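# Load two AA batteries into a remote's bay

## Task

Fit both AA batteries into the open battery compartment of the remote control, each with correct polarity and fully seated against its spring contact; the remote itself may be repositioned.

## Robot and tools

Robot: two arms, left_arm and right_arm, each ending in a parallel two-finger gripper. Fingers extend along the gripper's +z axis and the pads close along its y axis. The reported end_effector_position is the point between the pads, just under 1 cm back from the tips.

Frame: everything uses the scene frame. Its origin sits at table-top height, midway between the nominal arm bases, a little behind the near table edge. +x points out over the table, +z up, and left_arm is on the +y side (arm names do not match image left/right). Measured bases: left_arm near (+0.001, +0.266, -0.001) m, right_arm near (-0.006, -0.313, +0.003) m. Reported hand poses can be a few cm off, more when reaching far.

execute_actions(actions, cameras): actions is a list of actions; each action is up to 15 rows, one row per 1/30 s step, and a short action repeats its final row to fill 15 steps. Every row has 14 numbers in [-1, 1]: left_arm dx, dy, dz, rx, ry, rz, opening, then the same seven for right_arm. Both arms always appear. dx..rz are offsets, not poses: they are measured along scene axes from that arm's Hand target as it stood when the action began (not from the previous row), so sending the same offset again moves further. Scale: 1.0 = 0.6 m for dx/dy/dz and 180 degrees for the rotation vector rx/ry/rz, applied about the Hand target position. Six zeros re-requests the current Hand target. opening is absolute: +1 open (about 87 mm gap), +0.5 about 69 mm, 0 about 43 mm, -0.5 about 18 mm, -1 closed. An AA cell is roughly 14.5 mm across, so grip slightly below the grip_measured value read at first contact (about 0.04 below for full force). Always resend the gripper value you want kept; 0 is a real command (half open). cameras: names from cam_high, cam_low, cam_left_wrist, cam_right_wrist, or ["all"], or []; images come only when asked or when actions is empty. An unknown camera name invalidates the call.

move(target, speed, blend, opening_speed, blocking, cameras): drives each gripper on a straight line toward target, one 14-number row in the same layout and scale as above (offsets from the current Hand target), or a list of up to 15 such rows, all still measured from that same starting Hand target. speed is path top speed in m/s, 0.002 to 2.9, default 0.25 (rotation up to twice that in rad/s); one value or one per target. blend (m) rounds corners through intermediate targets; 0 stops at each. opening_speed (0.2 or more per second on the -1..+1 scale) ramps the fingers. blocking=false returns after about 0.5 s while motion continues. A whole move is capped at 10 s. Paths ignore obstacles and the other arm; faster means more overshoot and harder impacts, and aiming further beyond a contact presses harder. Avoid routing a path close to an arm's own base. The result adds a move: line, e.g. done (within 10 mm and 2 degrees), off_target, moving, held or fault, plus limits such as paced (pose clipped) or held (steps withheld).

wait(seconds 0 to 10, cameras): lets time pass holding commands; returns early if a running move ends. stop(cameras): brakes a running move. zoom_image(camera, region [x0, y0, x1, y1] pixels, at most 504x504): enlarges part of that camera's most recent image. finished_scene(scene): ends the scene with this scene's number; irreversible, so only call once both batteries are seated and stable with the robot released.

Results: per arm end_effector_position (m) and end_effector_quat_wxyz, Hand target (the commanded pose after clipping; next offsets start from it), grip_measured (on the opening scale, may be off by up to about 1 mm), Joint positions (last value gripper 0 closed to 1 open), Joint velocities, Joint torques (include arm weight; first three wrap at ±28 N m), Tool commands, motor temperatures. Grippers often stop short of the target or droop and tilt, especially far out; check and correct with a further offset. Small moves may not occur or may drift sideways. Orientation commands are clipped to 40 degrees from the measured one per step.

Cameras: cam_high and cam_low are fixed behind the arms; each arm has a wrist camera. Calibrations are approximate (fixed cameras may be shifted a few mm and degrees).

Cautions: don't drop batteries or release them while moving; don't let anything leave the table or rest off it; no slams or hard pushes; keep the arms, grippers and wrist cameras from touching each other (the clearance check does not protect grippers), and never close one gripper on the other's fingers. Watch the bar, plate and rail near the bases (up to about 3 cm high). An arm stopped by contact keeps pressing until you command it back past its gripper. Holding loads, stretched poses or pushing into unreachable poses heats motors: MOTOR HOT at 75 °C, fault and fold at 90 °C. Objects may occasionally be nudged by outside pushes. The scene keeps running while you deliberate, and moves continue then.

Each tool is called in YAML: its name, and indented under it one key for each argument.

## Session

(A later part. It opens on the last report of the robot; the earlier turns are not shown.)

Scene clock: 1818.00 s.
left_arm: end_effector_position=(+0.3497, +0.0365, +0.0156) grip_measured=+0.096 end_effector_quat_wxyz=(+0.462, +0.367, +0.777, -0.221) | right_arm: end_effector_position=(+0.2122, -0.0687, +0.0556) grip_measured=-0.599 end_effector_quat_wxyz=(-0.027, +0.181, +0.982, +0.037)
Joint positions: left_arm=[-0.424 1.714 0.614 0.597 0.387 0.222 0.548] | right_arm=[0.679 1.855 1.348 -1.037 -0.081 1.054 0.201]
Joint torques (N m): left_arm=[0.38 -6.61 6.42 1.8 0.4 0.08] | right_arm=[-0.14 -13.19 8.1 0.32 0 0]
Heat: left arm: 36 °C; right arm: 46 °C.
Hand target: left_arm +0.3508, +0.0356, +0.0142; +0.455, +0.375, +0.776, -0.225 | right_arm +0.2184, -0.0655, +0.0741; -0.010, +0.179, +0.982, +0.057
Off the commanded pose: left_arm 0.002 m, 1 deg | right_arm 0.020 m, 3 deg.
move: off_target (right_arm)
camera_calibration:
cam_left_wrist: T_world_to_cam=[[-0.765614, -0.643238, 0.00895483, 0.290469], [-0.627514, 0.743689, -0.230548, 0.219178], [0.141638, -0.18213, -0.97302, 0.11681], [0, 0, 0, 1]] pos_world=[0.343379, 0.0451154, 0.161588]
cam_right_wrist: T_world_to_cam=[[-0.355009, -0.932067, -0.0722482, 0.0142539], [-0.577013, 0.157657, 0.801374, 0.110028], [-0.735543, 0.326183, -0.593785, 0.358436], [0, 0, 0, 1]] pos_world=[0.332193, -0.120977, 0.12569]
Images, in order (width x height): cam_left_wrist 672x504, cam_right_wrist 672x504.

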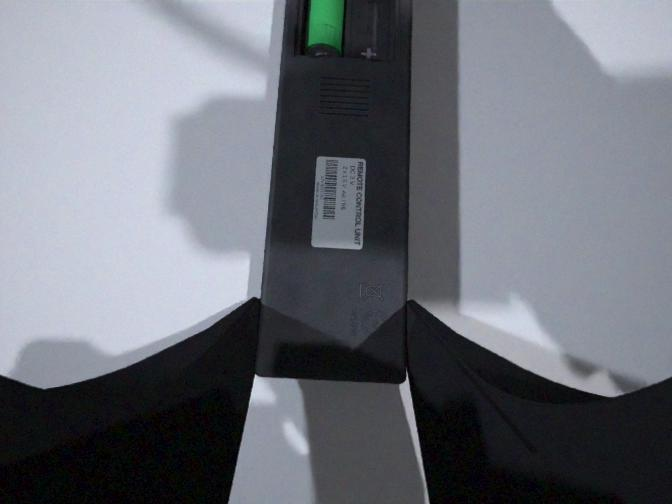

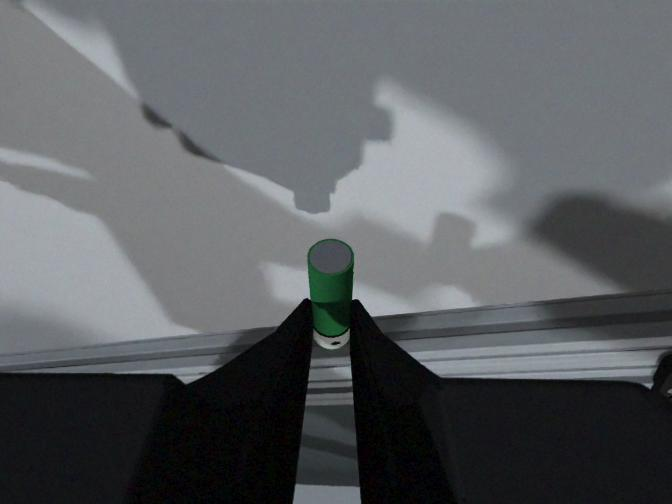

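move:
  target:
    - [0,0,0,0,0,0,-0.05,0,0,-0.09,0,0,0,-0.72]
    - [0,0,0,0,0,0,-0.05,0,0,-0.115,0,0,0,-0.72]
  speed: [0.1, 0.04]
  cameras: ["cam_right_wrist"]

zoom_image:
  camera: "cam_right_wrist"
  region: [250, 200, 420, 420]

Scene clock: 1843.13 s.
left_arm: end_effector_position=(+0.3497, +0.0365, +0.0156) grip_measured=+0.096 end_effector_quat_wxyz=(+0.462, +0.367, +0.777, -0.221) | right_arm: end_effector_position=(+0.2152, -0.0658, +0.0099) grip_measured=-0.599 end_effector_quat_wxyz=(-0.012, +0.180, +0.982, +0.054)
Joint positions: left_arm=[-0.424 1.714 0.614 0.597 0.387 0.222 0.548] | right_arm=[0.679 1.892 1.205 -0.812 -0.081 1.054 0.201]
Joint torques (N m): left_arm=[0.38 -6.61 6.41 1.8 0.41 0.08] | right_arm=[-0.29 -8.32 5.19 0.82 0 -0.01]
Heat: left arm: 36 °C; right arm: 49 °C.
Hand target: left_arm +0.3508, +0.0356, +0.0142; +0.455, +0.375, +0.776, -0.225 | right_arm +0.2185, -0.0654, +0.0051; -0.010, +0.179, +0.982, +0.057
Off the commanded pose: left_arm 0.002 m, 1 deg | right_arm 0.006 m, 0 deg.
move: done
camera_calibration:
cam_right_wrist: T_world_to_cam=[[-0.352163, -0.929343, -0.110924, 0.0147907], [-0.604329, 0.135288, 0.785165, 0.152525], [-0.71468, 0.34354, -0.609272, 0.329404], [0, 0, 0, 1]] pos_world=[0.332803, -0.120052, 0.0825794]
Images, in order (width x height): cam_right_wrist 672x504.

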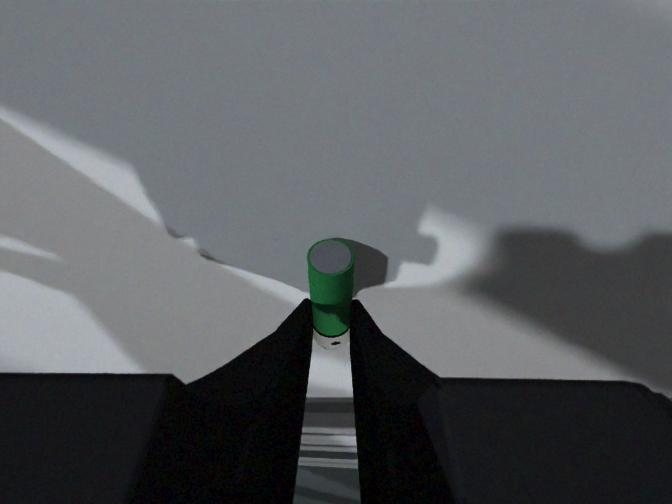

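Scaled by 2.291.

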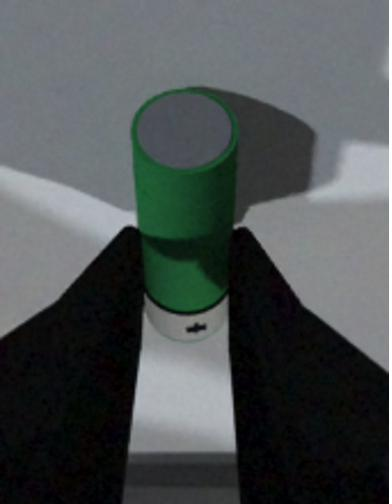

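move:
  target:
    - [0,0,0,0,0,0,-0.05,0,0,-0.008,0,0,0,-0.72]
    - [0,0,0,0,0,0,-0.05,0,0,-0.004,0,0,0,-0.4]
    - [0,0,0,0,0,0,-0.05,0,0,0.001,-0.0358,-0.0934,0,-0.4]
  speed: 0.06
  opening_speed: 0.5
  cameras: ["cam_right_wrist"]

Scene clock: 1852.57 s.
left_arm: end_effector_position=(+0.3497, +0.0365, +0.0156) grip_measured=+0.096 end_effector_quat_wxyz=(+0.462, +0.367, +0.777, -0.221) | right_arm: end_effector_position=(+0.2125, -0.0674, +0.0048) grip_measured=-0.400 end_effector_quat_wxyz=(+0.121, +0.161, +0.979, +0.019)
Joint positions: left_arm=[-0.424 1.714 0.614 0.597 0.387 0.222 0.548] | right_arm=[0.822 1.793 1.08 -0.687 0.19 1.142 0.3]
Joint torques (N m): left_arm=[0.42 -6.57 6.43 1.8 0.4 0.07] | right_arm=[0.83 -10.02 4.1 1.18 0.43 0.21]
Heat: left arm: 36 °C; right arm: 47 °C.
Hand target: left_arm +0.3508, +0.0356, +0.0142; +0.455, +0.375, +0.776, -0.225 | right_arm +0.2185, -0.0653, +0.0058; +0.143, +0.169, +0.975, +0.028
Off the commanded pose: left_arm 0.002 m, 1 deg | right_arm 0.006 m, 3 deg.
move: off_target (right_arm)
camera_calibration:
cam_right_wrist: T_world_to_cam=[[-0.306582, -0.948054, -0.0848626, 0.000696615], [-0.782784, 0.200402, 0.589141, 0.198289], [-0.541531, 0.247049, -0.803561, 0.282599], [0, 0, 0, 1]] pos_world=[0.308467, -0.108893, 0.110324]
Images, in order (width x height): cam_right_wrist 672x504.

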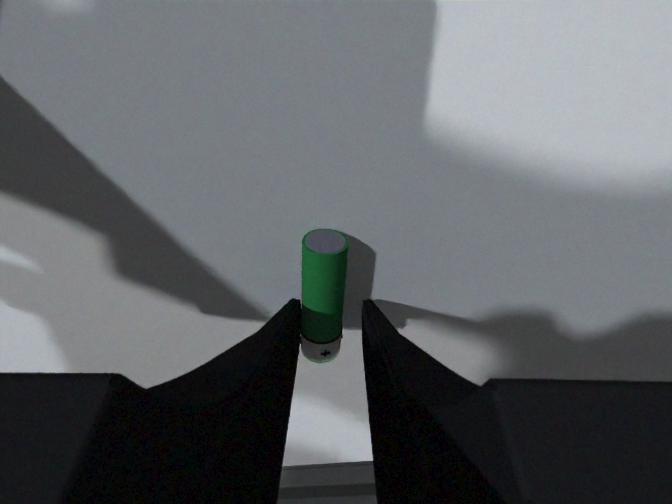

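move:
  target: [0,0,0,0,0,0,-0.05,-0.0017,0.007,0.010,-0.0464,-0.0414,0,-0.4]
  speed: 0.06
  cameras: ["cam_right_wrist"]

Scene clock: 1877.37 s.
left_arm: end_effector_position=(+0.3497, +0.0365, +0.0156) grip_measured=+0.096 end_effector_quat_wxyz=(+0.462, +0.367, +0.777, -0.221) | right_arm: end_effector_position=(+0.2118, -0.0665, +0.0087) grip_measured=-0.400 end_effector_quat_wxyz=(+0.207, +0.150, +0.966, -0.032)
Joint positions: left_arm=[-0.424 1.714 0.614 0.597 0.387 0.222 0.548] | right_arm=[0.941 1.803 1.097 -0.725 0.409 1.229 0.3]
Joint torques (N m): left_arm=[0.42 -6.63 6.41 1.8 0.41 0.08] | right_arm=[0.91 -7.31 8.08 0.58 0.44 0.22]
Heat: left arm: 36 °C; right arm: 46 °C.
Hand target: left_arm +0.3508, +0.0356, +0.0142; +0.455, +0.375, +0.776, -0.225 | right_arm +0.2173, -0.0612, +0.0117; +0.218, +0.156, +0.963, -0.033
Off the commanded pose: left_arm 0.002 m, 1 deg | right_arm 0.008 m, 1 deg.
move: done
camera_calibration:
cam_right_wrist: T_world_to_cam=[[-0.297573, -0.954678, -0.00639842, -0.00136156], [-0.862494, 0.265954, 0.430549, 0.217886], [-0.409333, 0.133638, -0.902545, 0.250392], [0, 0, 0, 1]] pos_world=[0.290014, -0.0927094, 0.13217]
Images, in order (width x height): cam_right_wrist 672x504.

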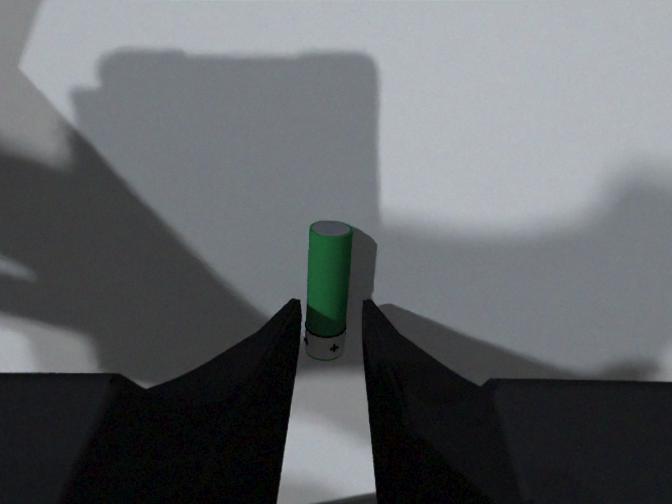

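move:
  target: [0,0,0,0,0,0,-0.05,-0.0125,0.005,0.000,0,0,-0.012,-0.4]
  speed: 0.06
  cameras: ["cam_right_wrist"]

Scene clock: 1891.23 s.
left_arm: end_effector_position=(+0.3497, +0.0365, +0.0156) grip_measured=+0.096 end_effector_quat_wxyz=(+0.462, +0.367, +0.777, -0.221) | right_arm: end_effector_position=(+0.2051, -0.0629, +0.0106) grip_measured=-0.400 end_effector_quat_wxyz=(+0.208, +0.169, +0.963, -0.034)
Joint positions: left_arm=[-0.424 1.714 0.614 0.597 0.387 0.222 0.548] | right_arm=[0.966 1.803 1.106 -0.756 0.418 1.298 0.3]
Joint torques (N m): left_arm=[0.43 -6.64 6.45 1.81 0.4 0.07] | right_arm=[0.94 -6.74 8.01 0.54 0.45 0.2]
Motor temperatures (°C): left_arm=[23 29 35 36 20 20 21] | right_arm=[23 44 34 21 20 21 23]
Heat: left arm: 36 °C; right arm: 44 °C.
Hand target: left_arm +0.3508, +0.0356, +0.0142; +0.455, +0.375, +0.776, -0.225 | right_arm +0.2099, -0.0582, +0.0117; +0.218, +0.174, +0.960, -0.037
Off the commanded pose: left_arm 0.002 m, 1 deg | right_arm 0.007 m, 1 deg.
move: done
camera_calibration:
cam_right_wrist: T_world_to_cam=[[-0.333454, -0.942695, -0.0115717, 0.00826636], [-0.853338, 0.296583, 0.42878, 0.210311], [-0.400777, 0.152853, -0.903335, 0.24837], [0, 0, 0, 1]] pos_world=[0.281764, -0.0925459, 0.134279]
Images, in order (width x height): cam_right_wrist 672x504.

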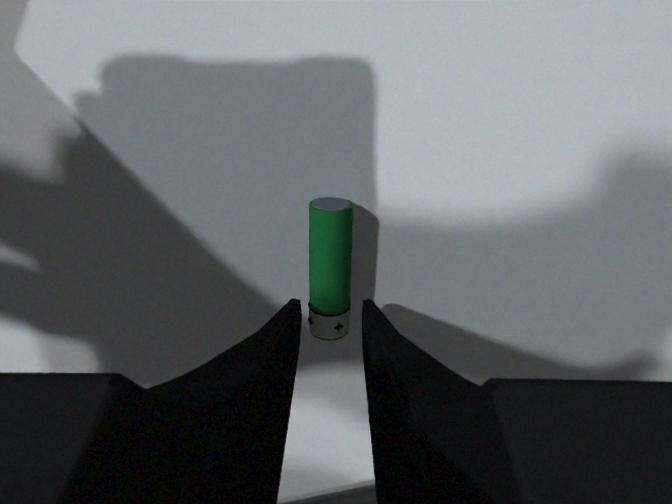

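move:
  target:
    - [0,0,0,0,0,0,-0.05,0,0,-0.009,0,0,0,-0.4]
    - [0,0,0,0,0,0,-0.05,0,0,-0.009,0,0,0,-0.72]
  speed: 0.06
  opening_speed: 0.5
  cameras: ["cam_right_wrist"]

zoom_image:
  camera: "cam_right_wrist"
  region: [250, 180, 420, 400]

Scene clock: 1898.23 s.
left_arm: end_effector_position=(+0.3497, +0.0365, +0.0156) grip_measured=+0.096 end_effector_quat_wxyz=(+0.462, +0.367, +0.777, -0.221) | right_arm: end_effector_position=(+0.2041, -0.0641, +0.0061) grip_measured=-0.591 end_effector_quat_wxyz=(+0.205, +0.168, +0.963, -0.040)
Joint positions: left_arm=[-0.424 1.714 0.614 0.597 0.387 0.222 0.548] | right_arm=[0.966 1.818 1.106 -0.756 0.418 1.299 0.205]
Joint torques (N m): left_arm=[0.43 -6.63 6.45 1.8 0.41 0.09] | right_arm=[0.92 -7.36 6.95 0.73 0.46 0.21]
Heat: left arm: 36 °C; right arm: 43 °C.
Hand target: left_arm +0.3508, +0.0356, +0.0142; +0.455, +0.375, +0.776, -0.225 | right_arm +0.2099, -0.0581, +0.0064; +0.218, +0.174, +0.960, -0.036
Off the commanded pose: left_arm 0.002 m, 1 deg | right_arm 0.008 m, 2 deg.
move: done
camera_calibration:
cam_right_wrist: T_world_to_cam=[[-0.334396, -0.94243, 0.00231469, 0.00687041], [-0.8495, 0.302484, 0.432265, 0.211459], [-0.408079, 0.142581, -0.901744, 0.244945], [0, 0, 0, 1]] pos_world=[0.281889, -0.0924127, 0.129455]
Images, in order (width x height): cam_right_wrist 672x504.

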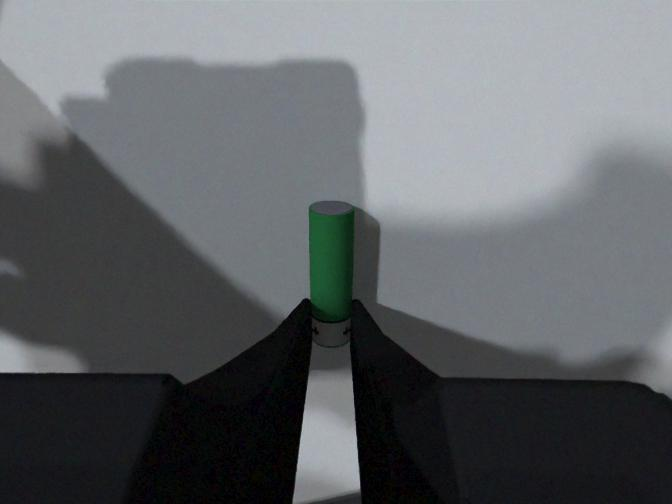

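Scaled by 2.291.

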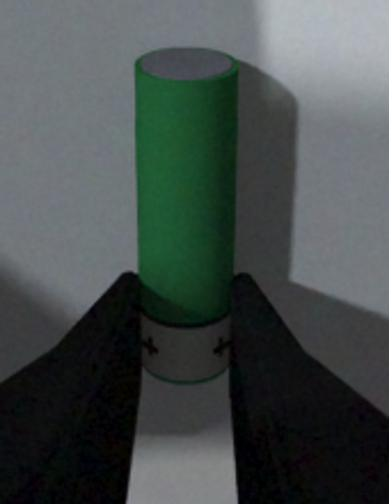

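move:
  target:
    - [0,0,0,0,0,0,-0.05,0,0,0.08,0,0,0,-0.72]
    - [-0.0108,-0.056,0,0,0,0,-0.05,0.10,-0.187,0.157,0.037,0.046,-0.096,-0.72]
    - [-0.0217,-0.1117,0,0,0,0,-0.05,0.333,-0.187,0.157,0.0737,0.0927,-0.1921,-0.72]
    - [-0.0217,-0.1117,0,0,0,0,-0.05,0.29,-0.099,0.115,0.0737,0.0927,-0.1921,-0.72]
  speed: [0.08, 0.15, 0.15, 0.1]
  blend: [0.02, 0.03, 0.03, 0]
  cameras: ["cam_left_wrist","cam_right_wrist"]

zoom_image:
  camera: "cam_left_wrist"
  region: [280, 0, 430, 90]

zoom_image:
  camera: "cam_right_wrist"
  region: [250, 180, 420, 400]

Scene clock: 1928.33 s.
left_arm: end_effector_position=(+0.3359, -0.0273, +0.0155) grip_measured=+0.096 end_effector_quat_wxyz=(+0.455, +0.377, +0.774, -0.228) | right_arm: end_effector_position=(+0.3809, -0.1207, +0.0758) grip_measured=-0.591 end_effector_quat_wxyz=(+0.034, +0.459, +0.887, -0.023)
Joint positions: left_arm=[-0.619 1.786 0.706 0.595 0.238 0.136 0.548] | right_arm=[0.395 2.241 2.031 -1.347 0.088 1.359 0.205]
Joint torques (N m): left_arm=[-1.31 -7.05 6.37 2.07 -0.1 -0.12] | right_arm=[0.28 -13.23 5.31 0.6 0.03 0.2]
Heat: left arm: 36 °C; right arm: 42 °C.
Hand target: left_arm +0.3378, -0.0316, +0.0143; +0.455, +0.375, +0.776, -0.225 | right_arm +0.3839, -0.1177, +0.0753; +0.037, +0.466, +0.884, -0.015
Off the commanded pose: left_arm 0.005 m, 0 deg | right_arm 0.004 m, 1 deg.
move: done
camera_calibration:
cam_left_wrist: T_world_to_cam=[[-0.78162, -0.623596, 0.0140912, 0.244814], [-0.610233, 0.759801, -0.224316, 0.252447], [0.129176, -0.183929, -0.974415, 0.111261], [0, 0, 0, 1]] pos_world=[0.331031, -0.0186798, 0.161593]
cam_right_wrist: T_world_to_cam=[[-0.814549, -0.580095, 0.000772378, 0.239226], [-0.409873, 0.57647, 0.706885, 0.193424], [-0.410505, 0.575476, -0.707328, 0.426492], [0, 0, 0, 1]] pos_world=[0.449217, -0.218165, 0.164757]
Images, in order (width x height): cam_left_wrist 672x504, cam_right_wrist 672x504.

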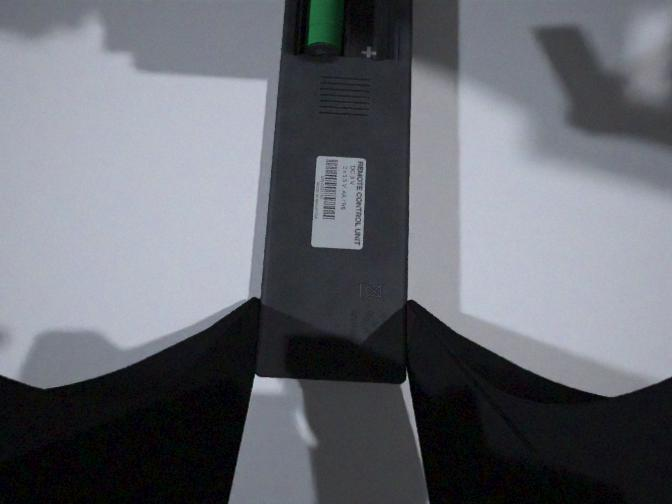

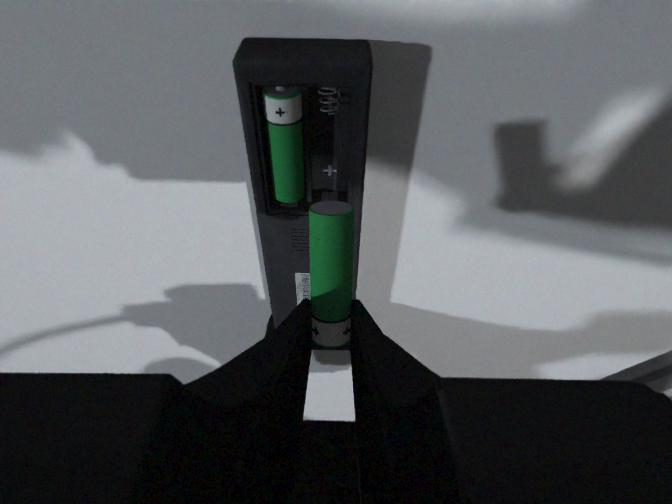

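Scaled by 3.360.

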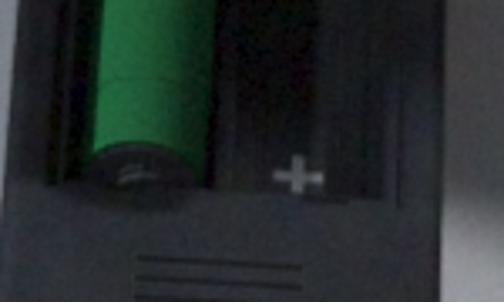

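Scaled by 2.291.

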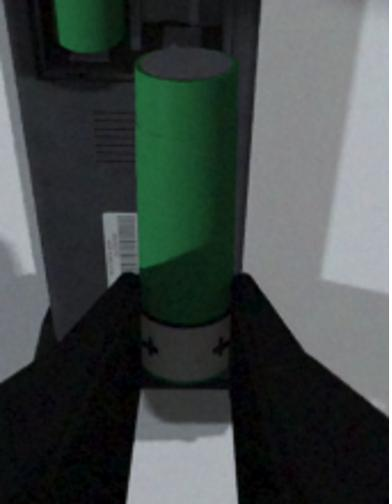

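move:
  target: [0,0,0,0,0,0,-0.05,0.0025,0.0015,-0.036,0,0,0,-0.72]
  speed: 0.08
  cameras: ["cam_left_wrist","cam_right_wrist"]

zoom_image:
  camera: "cam_left_wrist"
  region: [280, 0, 430, 90]

zoom_image:
  camera: "cam_right_wrist"
  region: [250, 180, 420, 400]

Scene clock: 1965.20 s.
left_arm: end_effector_position=(+0.3359, -0.0273, +0.0155) grip_measured=+0.096 end_effector_quat_wxyz=(+0.455, +0.377, +0.774, -0.228) | right_arm: end_effector_position=(+0.3828, -0.1198, +0.0582) grip_measured=-0.591 end_effector_quat_wxyz=(+0.037, +0.460, +0.887, -0.020)
Joint positions: left_arm=[-0.619 1.786 0.706 0.595 0.238 0.136 0.548] | right_arm=[0.395 2.241 1.962 -1.268 0.088 1.36 0.205]
Joint torques (N m): left_arm=[-1.33 -7.01 6.39 2.07 -0.09 -0.12] | right_arm=[0.34 -12.3 5.39 0.63 0.03 0.21]
Heat: left arm: 37 °C; right arm: 45 °C.
Hand target: left_arm +0.3378, -0.0316, +0.0143; +0.455, +0.375, +0.776, -0.225 | right_arm +0.3854, -0.1168, +0.0537; +0.037, +0.466, +0.884, -0.015
Off the commanded pose: left_arm 0.005 m, 0 deg | right_arm 0.006 m, 1 deg.
move: done
camera_calibration:
cam_left_wrist: T_world_to_cam=[[-0.78162, -0.623596, 0.0140912, 0.244814], [-0.610233, 0.759801, -0.224316, 0.252447], [0.129176, -0.183929, -0.974415, 0.111261], [0, 0, 0, 1]] pos_world=[0.331031, -0.0186798, 0.161593]
cam_right_wrist: T_world_to_cam=[[-0.814967, -0.579449, -0.00827809, 0.24212], [-0.415412, 0.574179, 0.705515, 0.208082], [-0.404057, 0.57841, -0.708647, 0.412158], [0, 0, 0, 1]] pos_world=[0.450295, -0.217576, 0.147274]
Images, in order (width x height): cam_left_wrist 672x504, cam_right_wrist 672x504.

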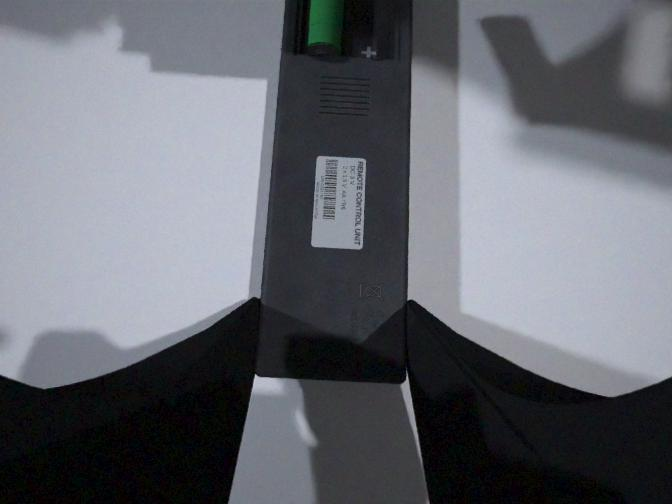

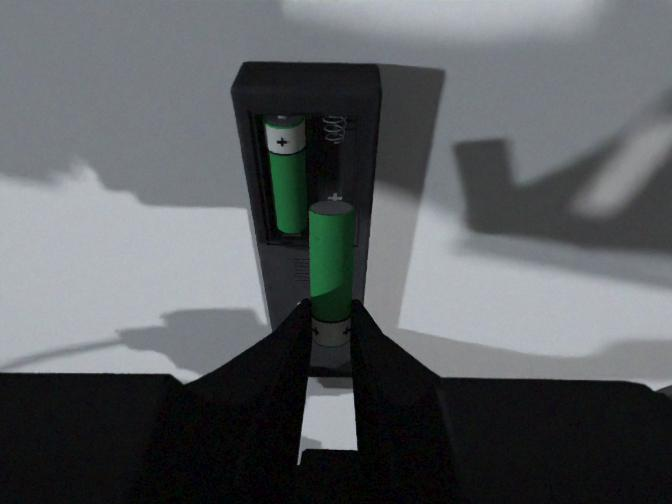

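Scaled by 3.360.

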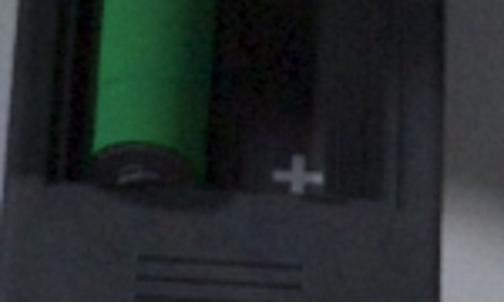

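Scaled by 2.291.

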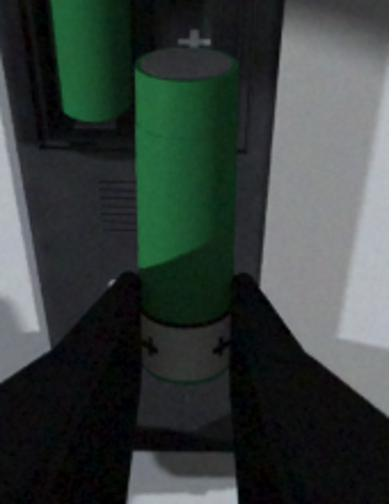

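move:
  target: [0,0,0,0,0,0,-0.05,0.0033,-0.0078,-0.0217,0,0,0,-0.72]
  speed: 0.06
  cameras: ["cam_left_wrist","cam_right_wrist"]

zoom_image:
  camera: "cam_right_wrist"
  region: [250, 100, 420, 400]

zoom_image:
  camera: "cam_left_wrist"
  region: [280, 0, 430, 90]

Scene clock: 1993.03 s.
left_arm: end_effector_position=(+0.3359, -0.0273, +0.0155) grip_measured=+0.096 end_effector_quat_wxyz=(+0.455, +0.377, +0.774, -0.228) | right_arm: end_effector_position=(+0.3842, -0.1213, +0.0469) grip_measured=-0.591 end_effector_quat_wxyz=(+0.039, +0.462, +0.886, -0.018)
Joint positions: left_arm=[-0.619 1.786 0.706 0.595 0.238 0.136 0.548] | right_arm=[0.39 2.241 1.917 -1.218 0.088 1.36 0.205]
Joint torques (N m): left_arm=[-1.32 -7.02 6.35 2.07 -0.1 -0.13] | right_arm=[-0.35 -11.89 5.39 0.66 0.03 0.1]
Heat: left arm: 37 °C; right arm: 45 °C.
Hand target: left_arm +0.3378, -0.0316, +0.0143; +0.455, +0.375, +0.776, -0.225 | right_arm +0.3873, -0.1213, +0.0407; +0.037, +0.466, +0.884, -0.015
Off the commanded pose: left_arm 0.005 m, 0 deg | right_arm 0.007 m, 1 deg.
move: done
camera_calibration:
cam_left_wrist: T_world_to_cam=[[-0.78162, -0.623596, 0.0140912, 0.244814], [-0.610233, 0.759801, -0.224316, 0.252447], [0.129176, -0.183929, -0.974415, 0.111261], [0, 0, 0, 1]] pos_world=[0.331031, -0.0186798, 0.161593]
cam_right_wrist: T_world_to_cam=[[-0.817597, -0.575643, -0.0130655, 0.243933], [-0.415936, 0.574766, 0.704728, 0.217738], [-0.398162, 0.581618, -0.709357, 0.403805], [0, 0, 0, 1]] pos_world=[0.450783, -0.219591, 0.136183]
Images, in order (width x height): cam_left_wrist 672x504, cam_right_wrist 672x504.

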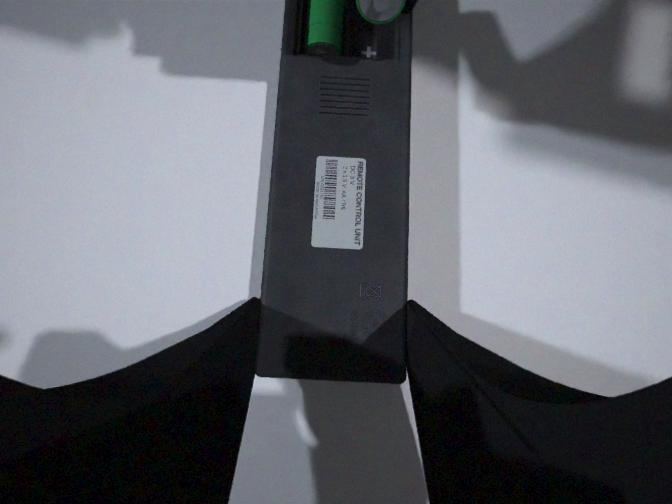

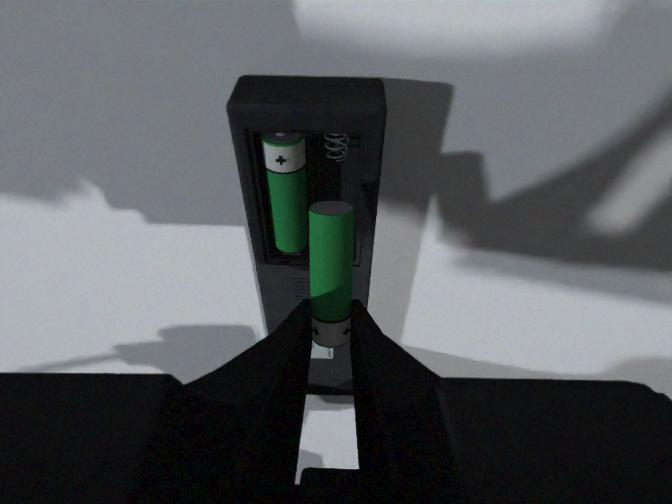

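Scaled by 1.680.

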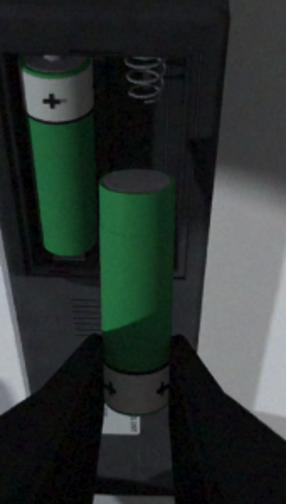

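Scaled by 3.360.

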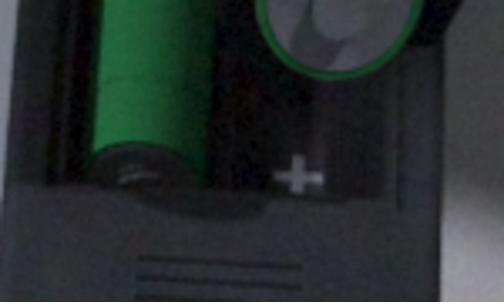

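move:
  target: [0,0,0,0,0,0,-0.05,0.0,-0.006,-0.0228,-0.0014,0.0021,0,-0.72]
  speed: 0.06
  cameras: ["cam_left_wrist","cam_right_wrist"]

zoom_image:
  camera: "cam_right_wrist"
  region: [250, 100, 420, 400]

zoom_image:
  camera: "cam_left_wrist"
  region: [280, 0, 430, 90]

Scene clock: 2027.33 s.
left_arm: end_effector_position=(+0.3359, -0.0273, +0.0155) grip_measured=+0.096 end_effector_quat_wxyz=(+0.455, +0.377, +0.774, -0.228) | right_arm: end_effector_position=(+0.3847, -0.1246, +0.0346) grip_measured=-0.591 end_effector_quat_wxyz=(+0.038, +0.465, +0.884, -0.019)
Joint positions: left_arm=[-0.619 1.786 0.706 0.595 0.238 0.136 0.548] | right_arm=[0.383 2.247 1.879 -1.178 0.088 1.36 0.205]
Joint torques (N m): left_arm=[-1.32 -7.01 6.37 2.07 -0.1 -0.12] | right_arm=[-0.28 -11.58 5.41 0.68 0.04 0.03]
Heat: left arm: 38 °C; right arm: 45 °C.
Hand target: left_arm +0.3378, -0.0316, +0.0143; +0.455, +0.375, +0.776, -0.225 | right_arm +0.3874, -0.1249, +0.0270; +0.035, +0.466, +0.884, -0.018
Off the commanded pose: left_arm 0.005 m, 0 deg | right_arm 0.008 m, 0 deg.
move: done
camera_calibration:
cam_left_wrist: T_world_to_cam=[[-0.78162, -0.623596, 0.0140912, 0.244814], [-0.610233, 0.759801, -0.224316, 0.252447], [0.129176, -0.183929, -0.974415, 0.111261], [0, 0, 0, 1]] pos_world=[0.331031, -0.0186798, 0.161593]
cam_right_wrist: T_world_to_cam=[[-0.821991, -0.569432, -0.00889342, 0.244634], [-0.408826, 0.579136, 0.705311, 0.226301], [-0.396476, 0.583395, -0.708843, 0.39672], [0, 0, 0, 1]] pos_world=[0.450894, -0.223201, 0.123776]
Images, in order (width x height): cam_left_wrist 672x504, cam_right_wrist 672x504.

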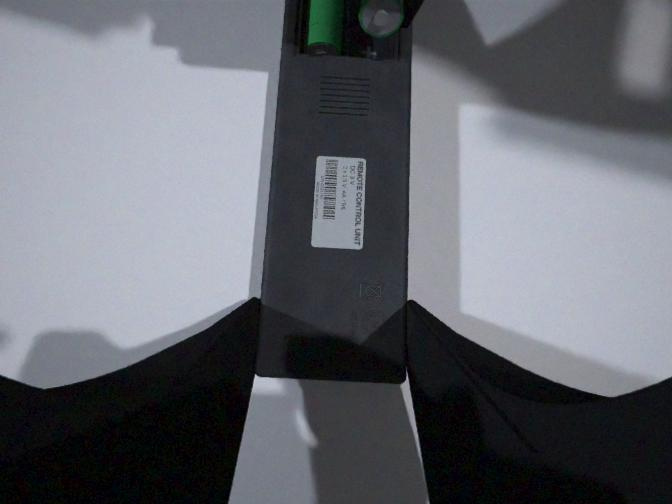

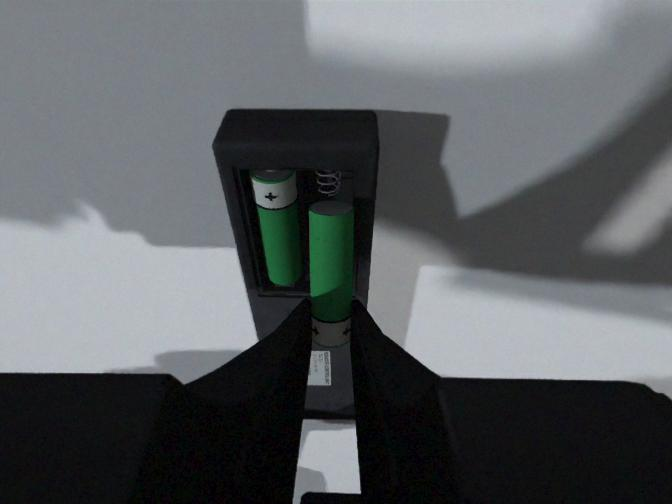

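Scaled by 1.680.

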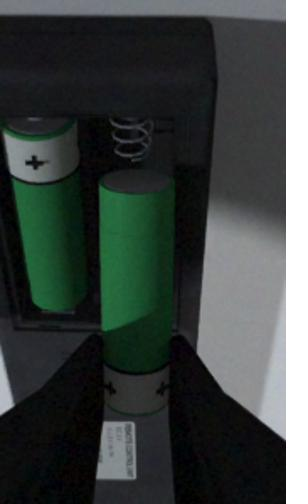

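Scaled by 3.360.

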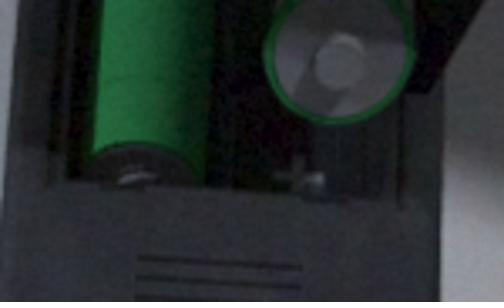

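move:
  target: [0,0,0,0,0,0,-0.05,0.0018,0.0012,-0.0067,0.0009,-0.0014,0,-0.72]
  speed: 0.06
  cameras: ["cam_left_wrist","cam_right_wrist"]

zoom_image:
  camera: "cam_right_wrist"
  region: [250, 130, 420, 370]

zoom_image:
  camera: "cam_left_wrist"
  region: [280, 0, 430, 90]

Scene clock: 2056.43 s.
left_arm: end_effector_position=(+0.3359, -0.0273, +0.0155) grip_measured=+0.096 end_effector_quat_wxyz=(+0.455, +0.377, +0.774, -0.228) | right_arm: end_effector_position=(+0.3859, -0.1242, +0.0318) grip_measured=-0.591 end_effector_quat_wxyz=(+0.039, +0.465, +0.884, -0.017)
Joint positions: left_arm=[-0.619 1.786 0.706 0.595 0.238 0.136 0.548] | right_arm=[0.382 2.247 1.868 -1.161 0.088 1.36 0.205]
Joint torques (N m): left_arm=[-1.32 -7.04 6.37 2.08 -0.1 -0.12] | right_arm=[-0.24 -11.34 5.37 0.68 0.03 0.03]
Heat: left arm: 38 °C; right arm: 47 °C.
Hand target: left_arm +0.3378, -0.0316, +0.0143; +0.455, +0.375, +0.776, -0.225 | right_arm +0.3884, -0.1243, +0.0230; +0.036, +0.466, +0.884, -0.016
Off the commanded pose: left_arm 0.005 m, 0 deg | right_arm 0.009 m, 0 deg.
move: done
camera_calibration:
cam_left_wrist: T_world_to_cam=[[-0.78162, -0.623596, 0.0140912, 0.244814], [-0.610233, 0.759801, -0.224316, 0.252447], [0.129176, -0.183929, -0.974415, 0.111261], [0, 0, 0, 1]] pos_world=[0.331031, -0.0186798, 0.161593]
cam_right_wrist: T_world_to_cam=[[-0.822157, -0.569068, -0.0148588, 0.246022], [-0.412534, 0.577613, 0.7044, 0.229827], [-0.392269, 0.585257, -0.709648, 0.393606], [0, 0, 0, 1]] pos_world=[0.45148, -0.223108, 0.121087]
Images, in order (width x height): cam_left_wrist 672x504, cam_right_wrist 672x504.

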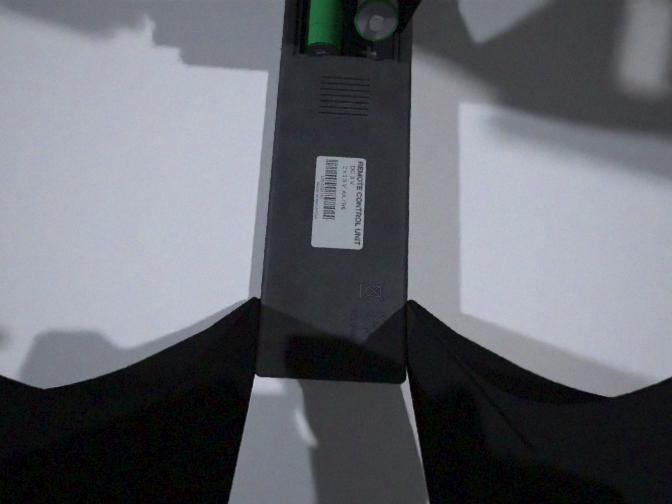

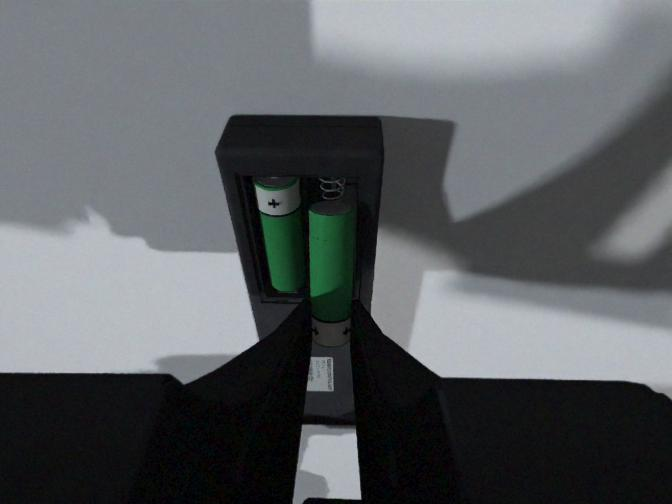

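Scaled by 2.100.

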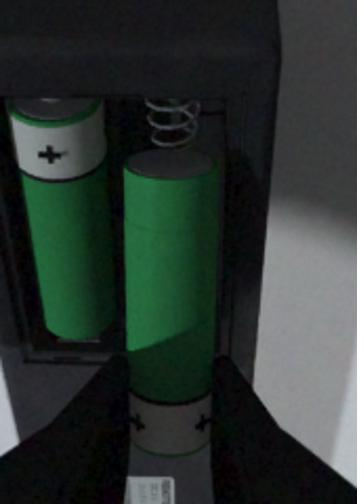

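Scaled by 3.360.

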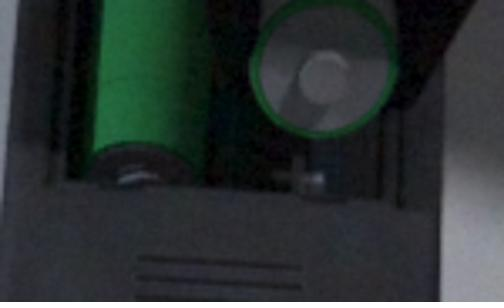

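move:
  target: [-0.0047,0.0069,0,0,0,0,-0.05,0.0093,-0.0138,-0.001,0,0,0,-0.72]
  speed: 0.06
  cameras: ["cam_left_wrist","cam_right_wrist"]

zoom_image:
  camera: "cam_right_wrist"
  region: [250, 130, 420, 370]

zoom_image:
  camera: "cam_left_wrist"
  region: [280, 0, 430, 90]

Scene clock: 2064.50 s.
left_arm: end_effector_position=(+0.3360, -0.0273, +0.0156) grip_measured=+0.096 end_effector_quat_wxyz=(+0.456, +0.377, +0.774, -0.228) | right_arm: end_effector_position=(+0.3866, -0.1283, +0.0293) grip_measured=-0.591 end_effector_quat_wxyz=(+0.031, +0.464, +0.885, -0.015)
Joint positions: left_arm=[-0.619 1.786 0.706 0.596 0.238 0.136 0.548] | right_arm=[0.367 2.254 1.868 -1.16 0.073 1.341 0.205]
Joint torques (N m): left_arm=[-0.81 -8.27 4.71 2.11 -0.04 -0.1] | right_arm=[-0.9 -11.19 6.49 0.64 0.17 0.01]
Heat: left arm: 38 °C; right arm: 47 °C.
Hand target: left_arm +0.3350, -0.0275, +0.0144; +0.455, +0.375, +0.776, -0.225 | right_arm +0.3940, -0.1325, +0.0224; +0.036, +0.466, +0.884, -0.016
Off the commanded pose: left_arm 0.002 m, 0 deg | right_arm 0.011 m, 1 deg.
move: off_target (right_arm)
camera_calibration:
cam_left_wrist: T_world_to_cam=[[-0.781657, -0.623555, 0.0138561, 0.244864], [-0.61006, 0.75974, -0.224993, 0.252519], [0.129768, -0.18432, -0.974262, 0.11113], [0, 0, 0, 1]] pos_world=[0.33103, -0.0186792, 0.161692]
cam_right_wrist: T_world_to_cam=[[-0.820203, -0.571978, -0.0103653, 0.242977], [-0.405485, 0.568484, 0.715827, 0.229967], [-0.403545, 0.591326, -0.698201, 0.399398], [0, 0, 0, 1]] pos_world=[0.453714, -0.227929, 0.116762]
Images, in order (width x height): cam_left_wrist 672x504, cam_right_wrist 672x504.

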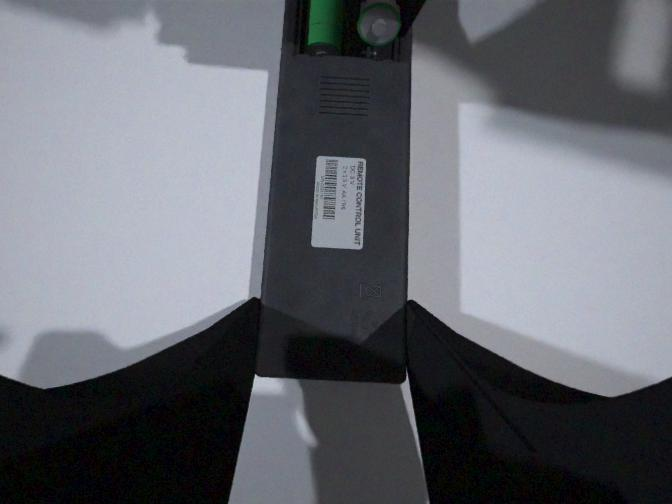

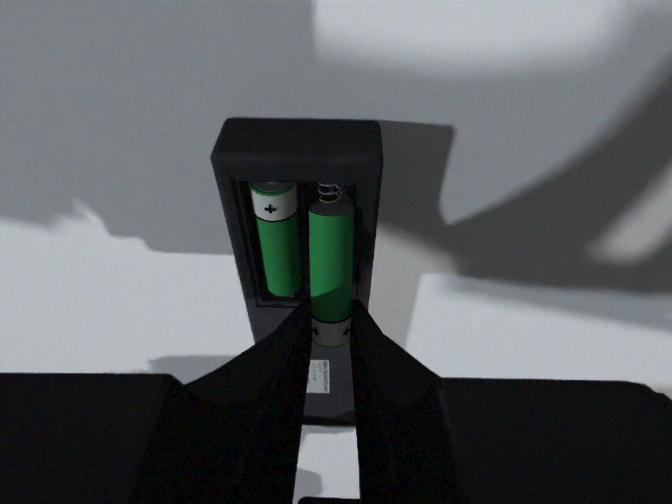

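Scaled by 2.100.

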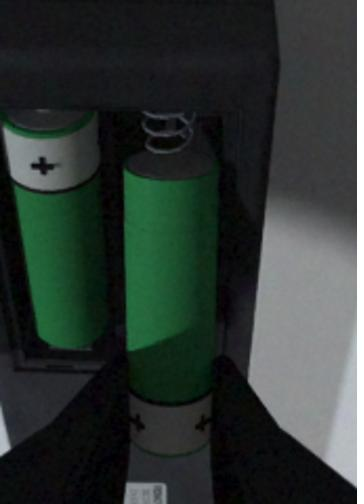

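Scaled by 3.360.

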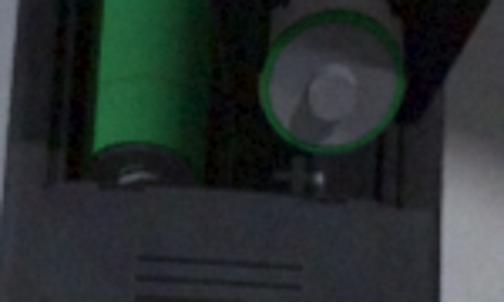

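move:
  target: [-0.0047,0.0069,0,0,0,0,-0.05,0.0112,-0.0166,0.002,0,0,0,-0.72]
  speed: 0.06
  cameras: ["cam_left_wrist","cam_right_wrist"]

zoom_image:
  camera: "cam_right_wrist"
  region: [250, 130, 420, 370]

zoom_image:
  camera: "cam_left_wrist"
  region: [280, 0, 430, 90]

Scene clock: 2075.37 s.
left_arm: end_effector_position=(+0.3360, -0.0273, +0.0160) grip_measured=+0.096 end_effector_quat_wxyz=(+0.458, +0.376, +0.772, -0.228) | right_arm: end_effector_position=(+0.3870, -0.1310, +0.0301) grip_measured=-0.591 end_effector_quat_wxyz=(+0.020, +0.460, +0.888, -0.007)
Joint positions: left_arm=[-0.619 1.786 0.7 0.608 0.238 0.136 0.548] | right_arm=[0.35 2.254 1.868 -1.16 0.045 1.315 0.205]
Joint torques (N m): left_arm=[-0.29 -9.54 3.52 2.04 0.02 -0.08] | right_arm=[-1.73 -10.36 8.31 0.54 0.41 0]
Heat: left arm: 38 °C; right arm: 48 °C.
Hand target: left_arm +0.3321, -0.0233, +0.0144; +0.455, +0.375, +0.776, -0.225 | right_arm +0.4007, -0.1424, +0.0236; +0.036, +0.466, +0.884, -0.016
Off the commanded pose: left_arm 0.006 m, 1 deg | right_arm 0.019 m, 2 deg.
move: off_target (right_arm)
camera_calibration:
cam_left_wrist: T_world_to_cam=[[-0.781642, -0.623608, 0.0122293, 0.244785], [-0.608976, 0.75877, -0.231122, 0.252187], [0.13485, -0.188102, -0.972848, 0.10967], [0, 0, 0, 1]] pos_world=[0.330121, -0.018073, 0.161985]
cam_right_wrist: T_world_to_cam=[[-0.815011, -0.579235, -0.0156207, 0.239119], [-0.402438, 0.546442, 0.734469, 0.226481], [-0.416894, 0.604886, -0.678463, 0.408052], [0, 0, 0, 1]] pos_world=[0.456143, -0.232077, 0.11424]
Images, in order (width x height): cam_left_wrist 672x504, cam_right_wrist 672x504.

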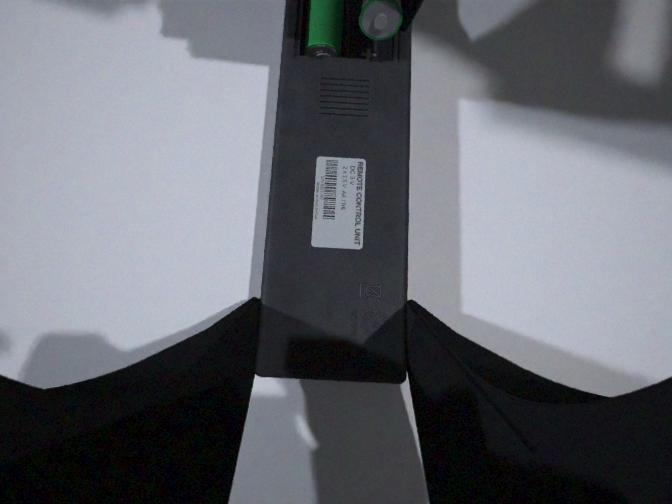

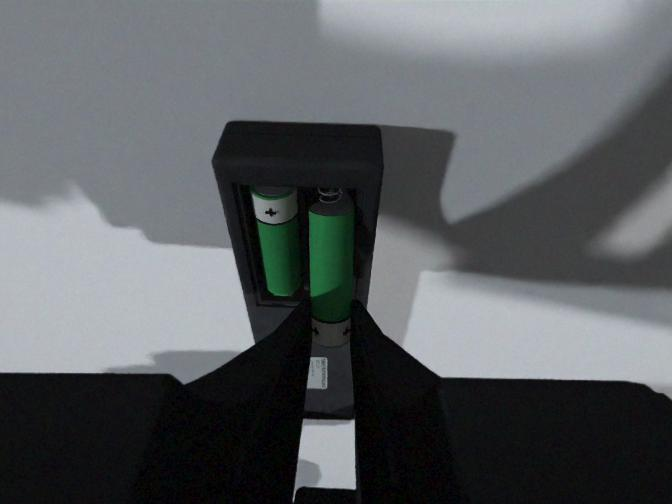

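Scaled by 2.100.

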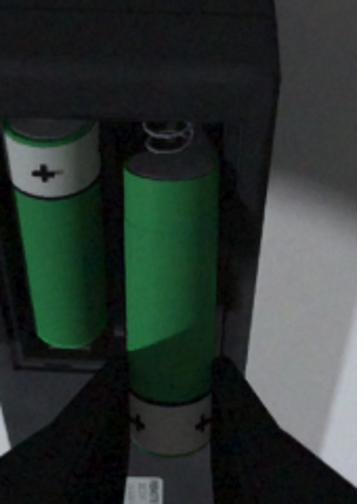

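Scaled by 3.360.

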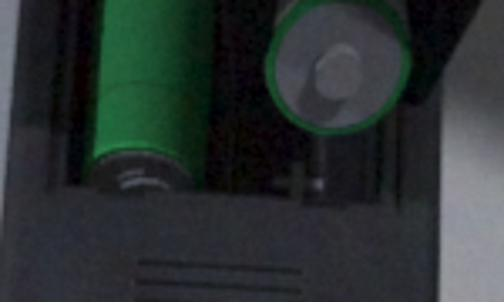

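move:
  target: [-0.0047,0.0069,0,0,0,0,-0.05,0.014,-0.0207,-0.002,-0.0139,-0.0092,0,-0.72]
  speed: 0.06
  cameras: ["cam_left_wrist","cam_right_wrist"]

zoom_image:
  camera: "cam_right_wrist"
  region: [250, 130, 420, 370]

zoom_image:
  camera: "cam_left_wrist"
  region: [280, 0, 430, 90]

Scene clock: 2090.07 s.
left_arm: end_effector_position=(+0.3347, -0.0264, +0.0153) grip_measured=+0.096 end_effector_quat_wxyz=(+0.462, +0.376, +0.770, -0.229) | right_arm: end_effector_position=(+0.3871, -0.1324, +0.0301) grip_measured=-0.591 end_effector_quat_wxyz=(+0.020, +0.456, +0.890, -0.007)
Joint positions: left_arm=[-0.619 1.786 0.685 0.632 0.238 0.136 0.548] | right_arm=[0.347 2.254 1.868 -1.16 0.045 1.302 0.205]
Joint torques (N m): left_arm=[0.25 -10.71 3.04 1.86 0.06 -0.05] | right_arm=[-2.65 -10.5 8.39 0.68 0.87 -0.03]
Heat: left arm: 36 °C; right arm: 48 °C.
Hand target: left_arm +0.3292, -0.0191, +0.0142; +0.455, +0.375, +0.776, -0.225 | right_arm +0.4091, -0.1548, +0.0224; +0.059, +0.465, +0.883, -0.028
Off the commanded pose: left_arm 0.009 m, 1 deg | right_arm 0.032 m, 5 deg.
move: off_target (right_arm)
camera_calibration:
cam_left_wrist: T_world_to_cam=[[-0.781672, -0.62361, 0.00997756, 0.244505], [-0.607372, 0.757488, -0.239398, 0.250144], [0.141733, -0.193191, -0.97087, 0.106843], [0, 0, 0, 1]] pos_world=[0.32791, -0.0163647, 0.161175]
cam_right_wrist: T_world_to_cam=[[-0.809025, -0.587581, -0.0150495, 0.234879], [-0.407731, 0.542584, 0.73441, 0.228823], [-0.42336, 0.600293, -0.678539, 0.410816], [0, 0, 0, 1]] pos_world=[0.457244, -0.232755, 0.114239]
Images, in order (width x height): cam_left_wrist 672x504, cam_right_wrist 672x504.

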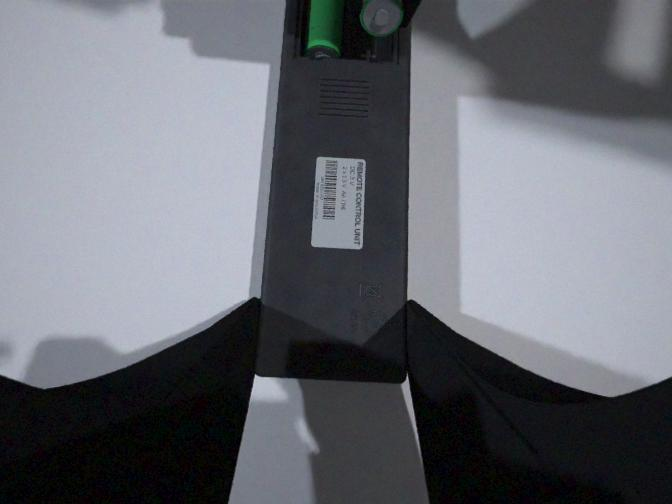

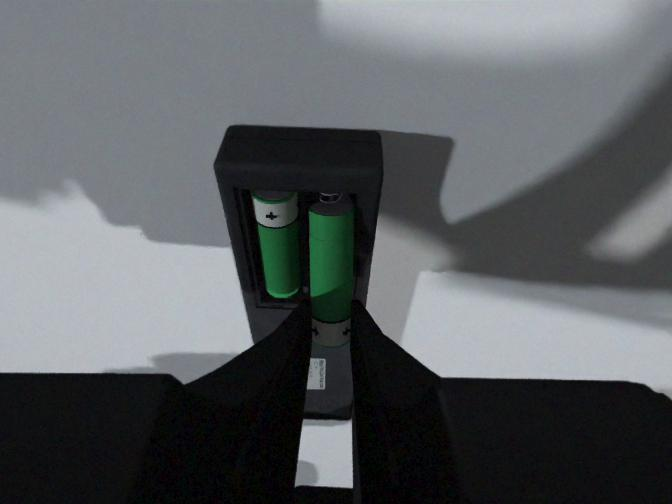

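Scaled by 2.100.

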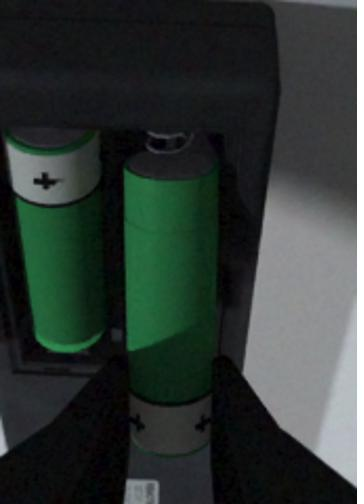

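Scaled by 3.360.

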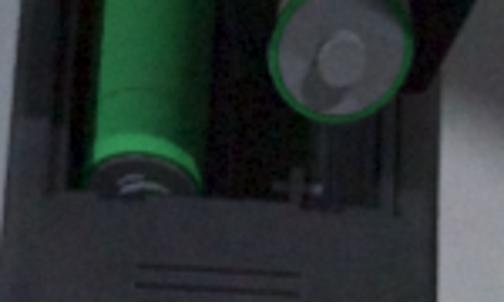

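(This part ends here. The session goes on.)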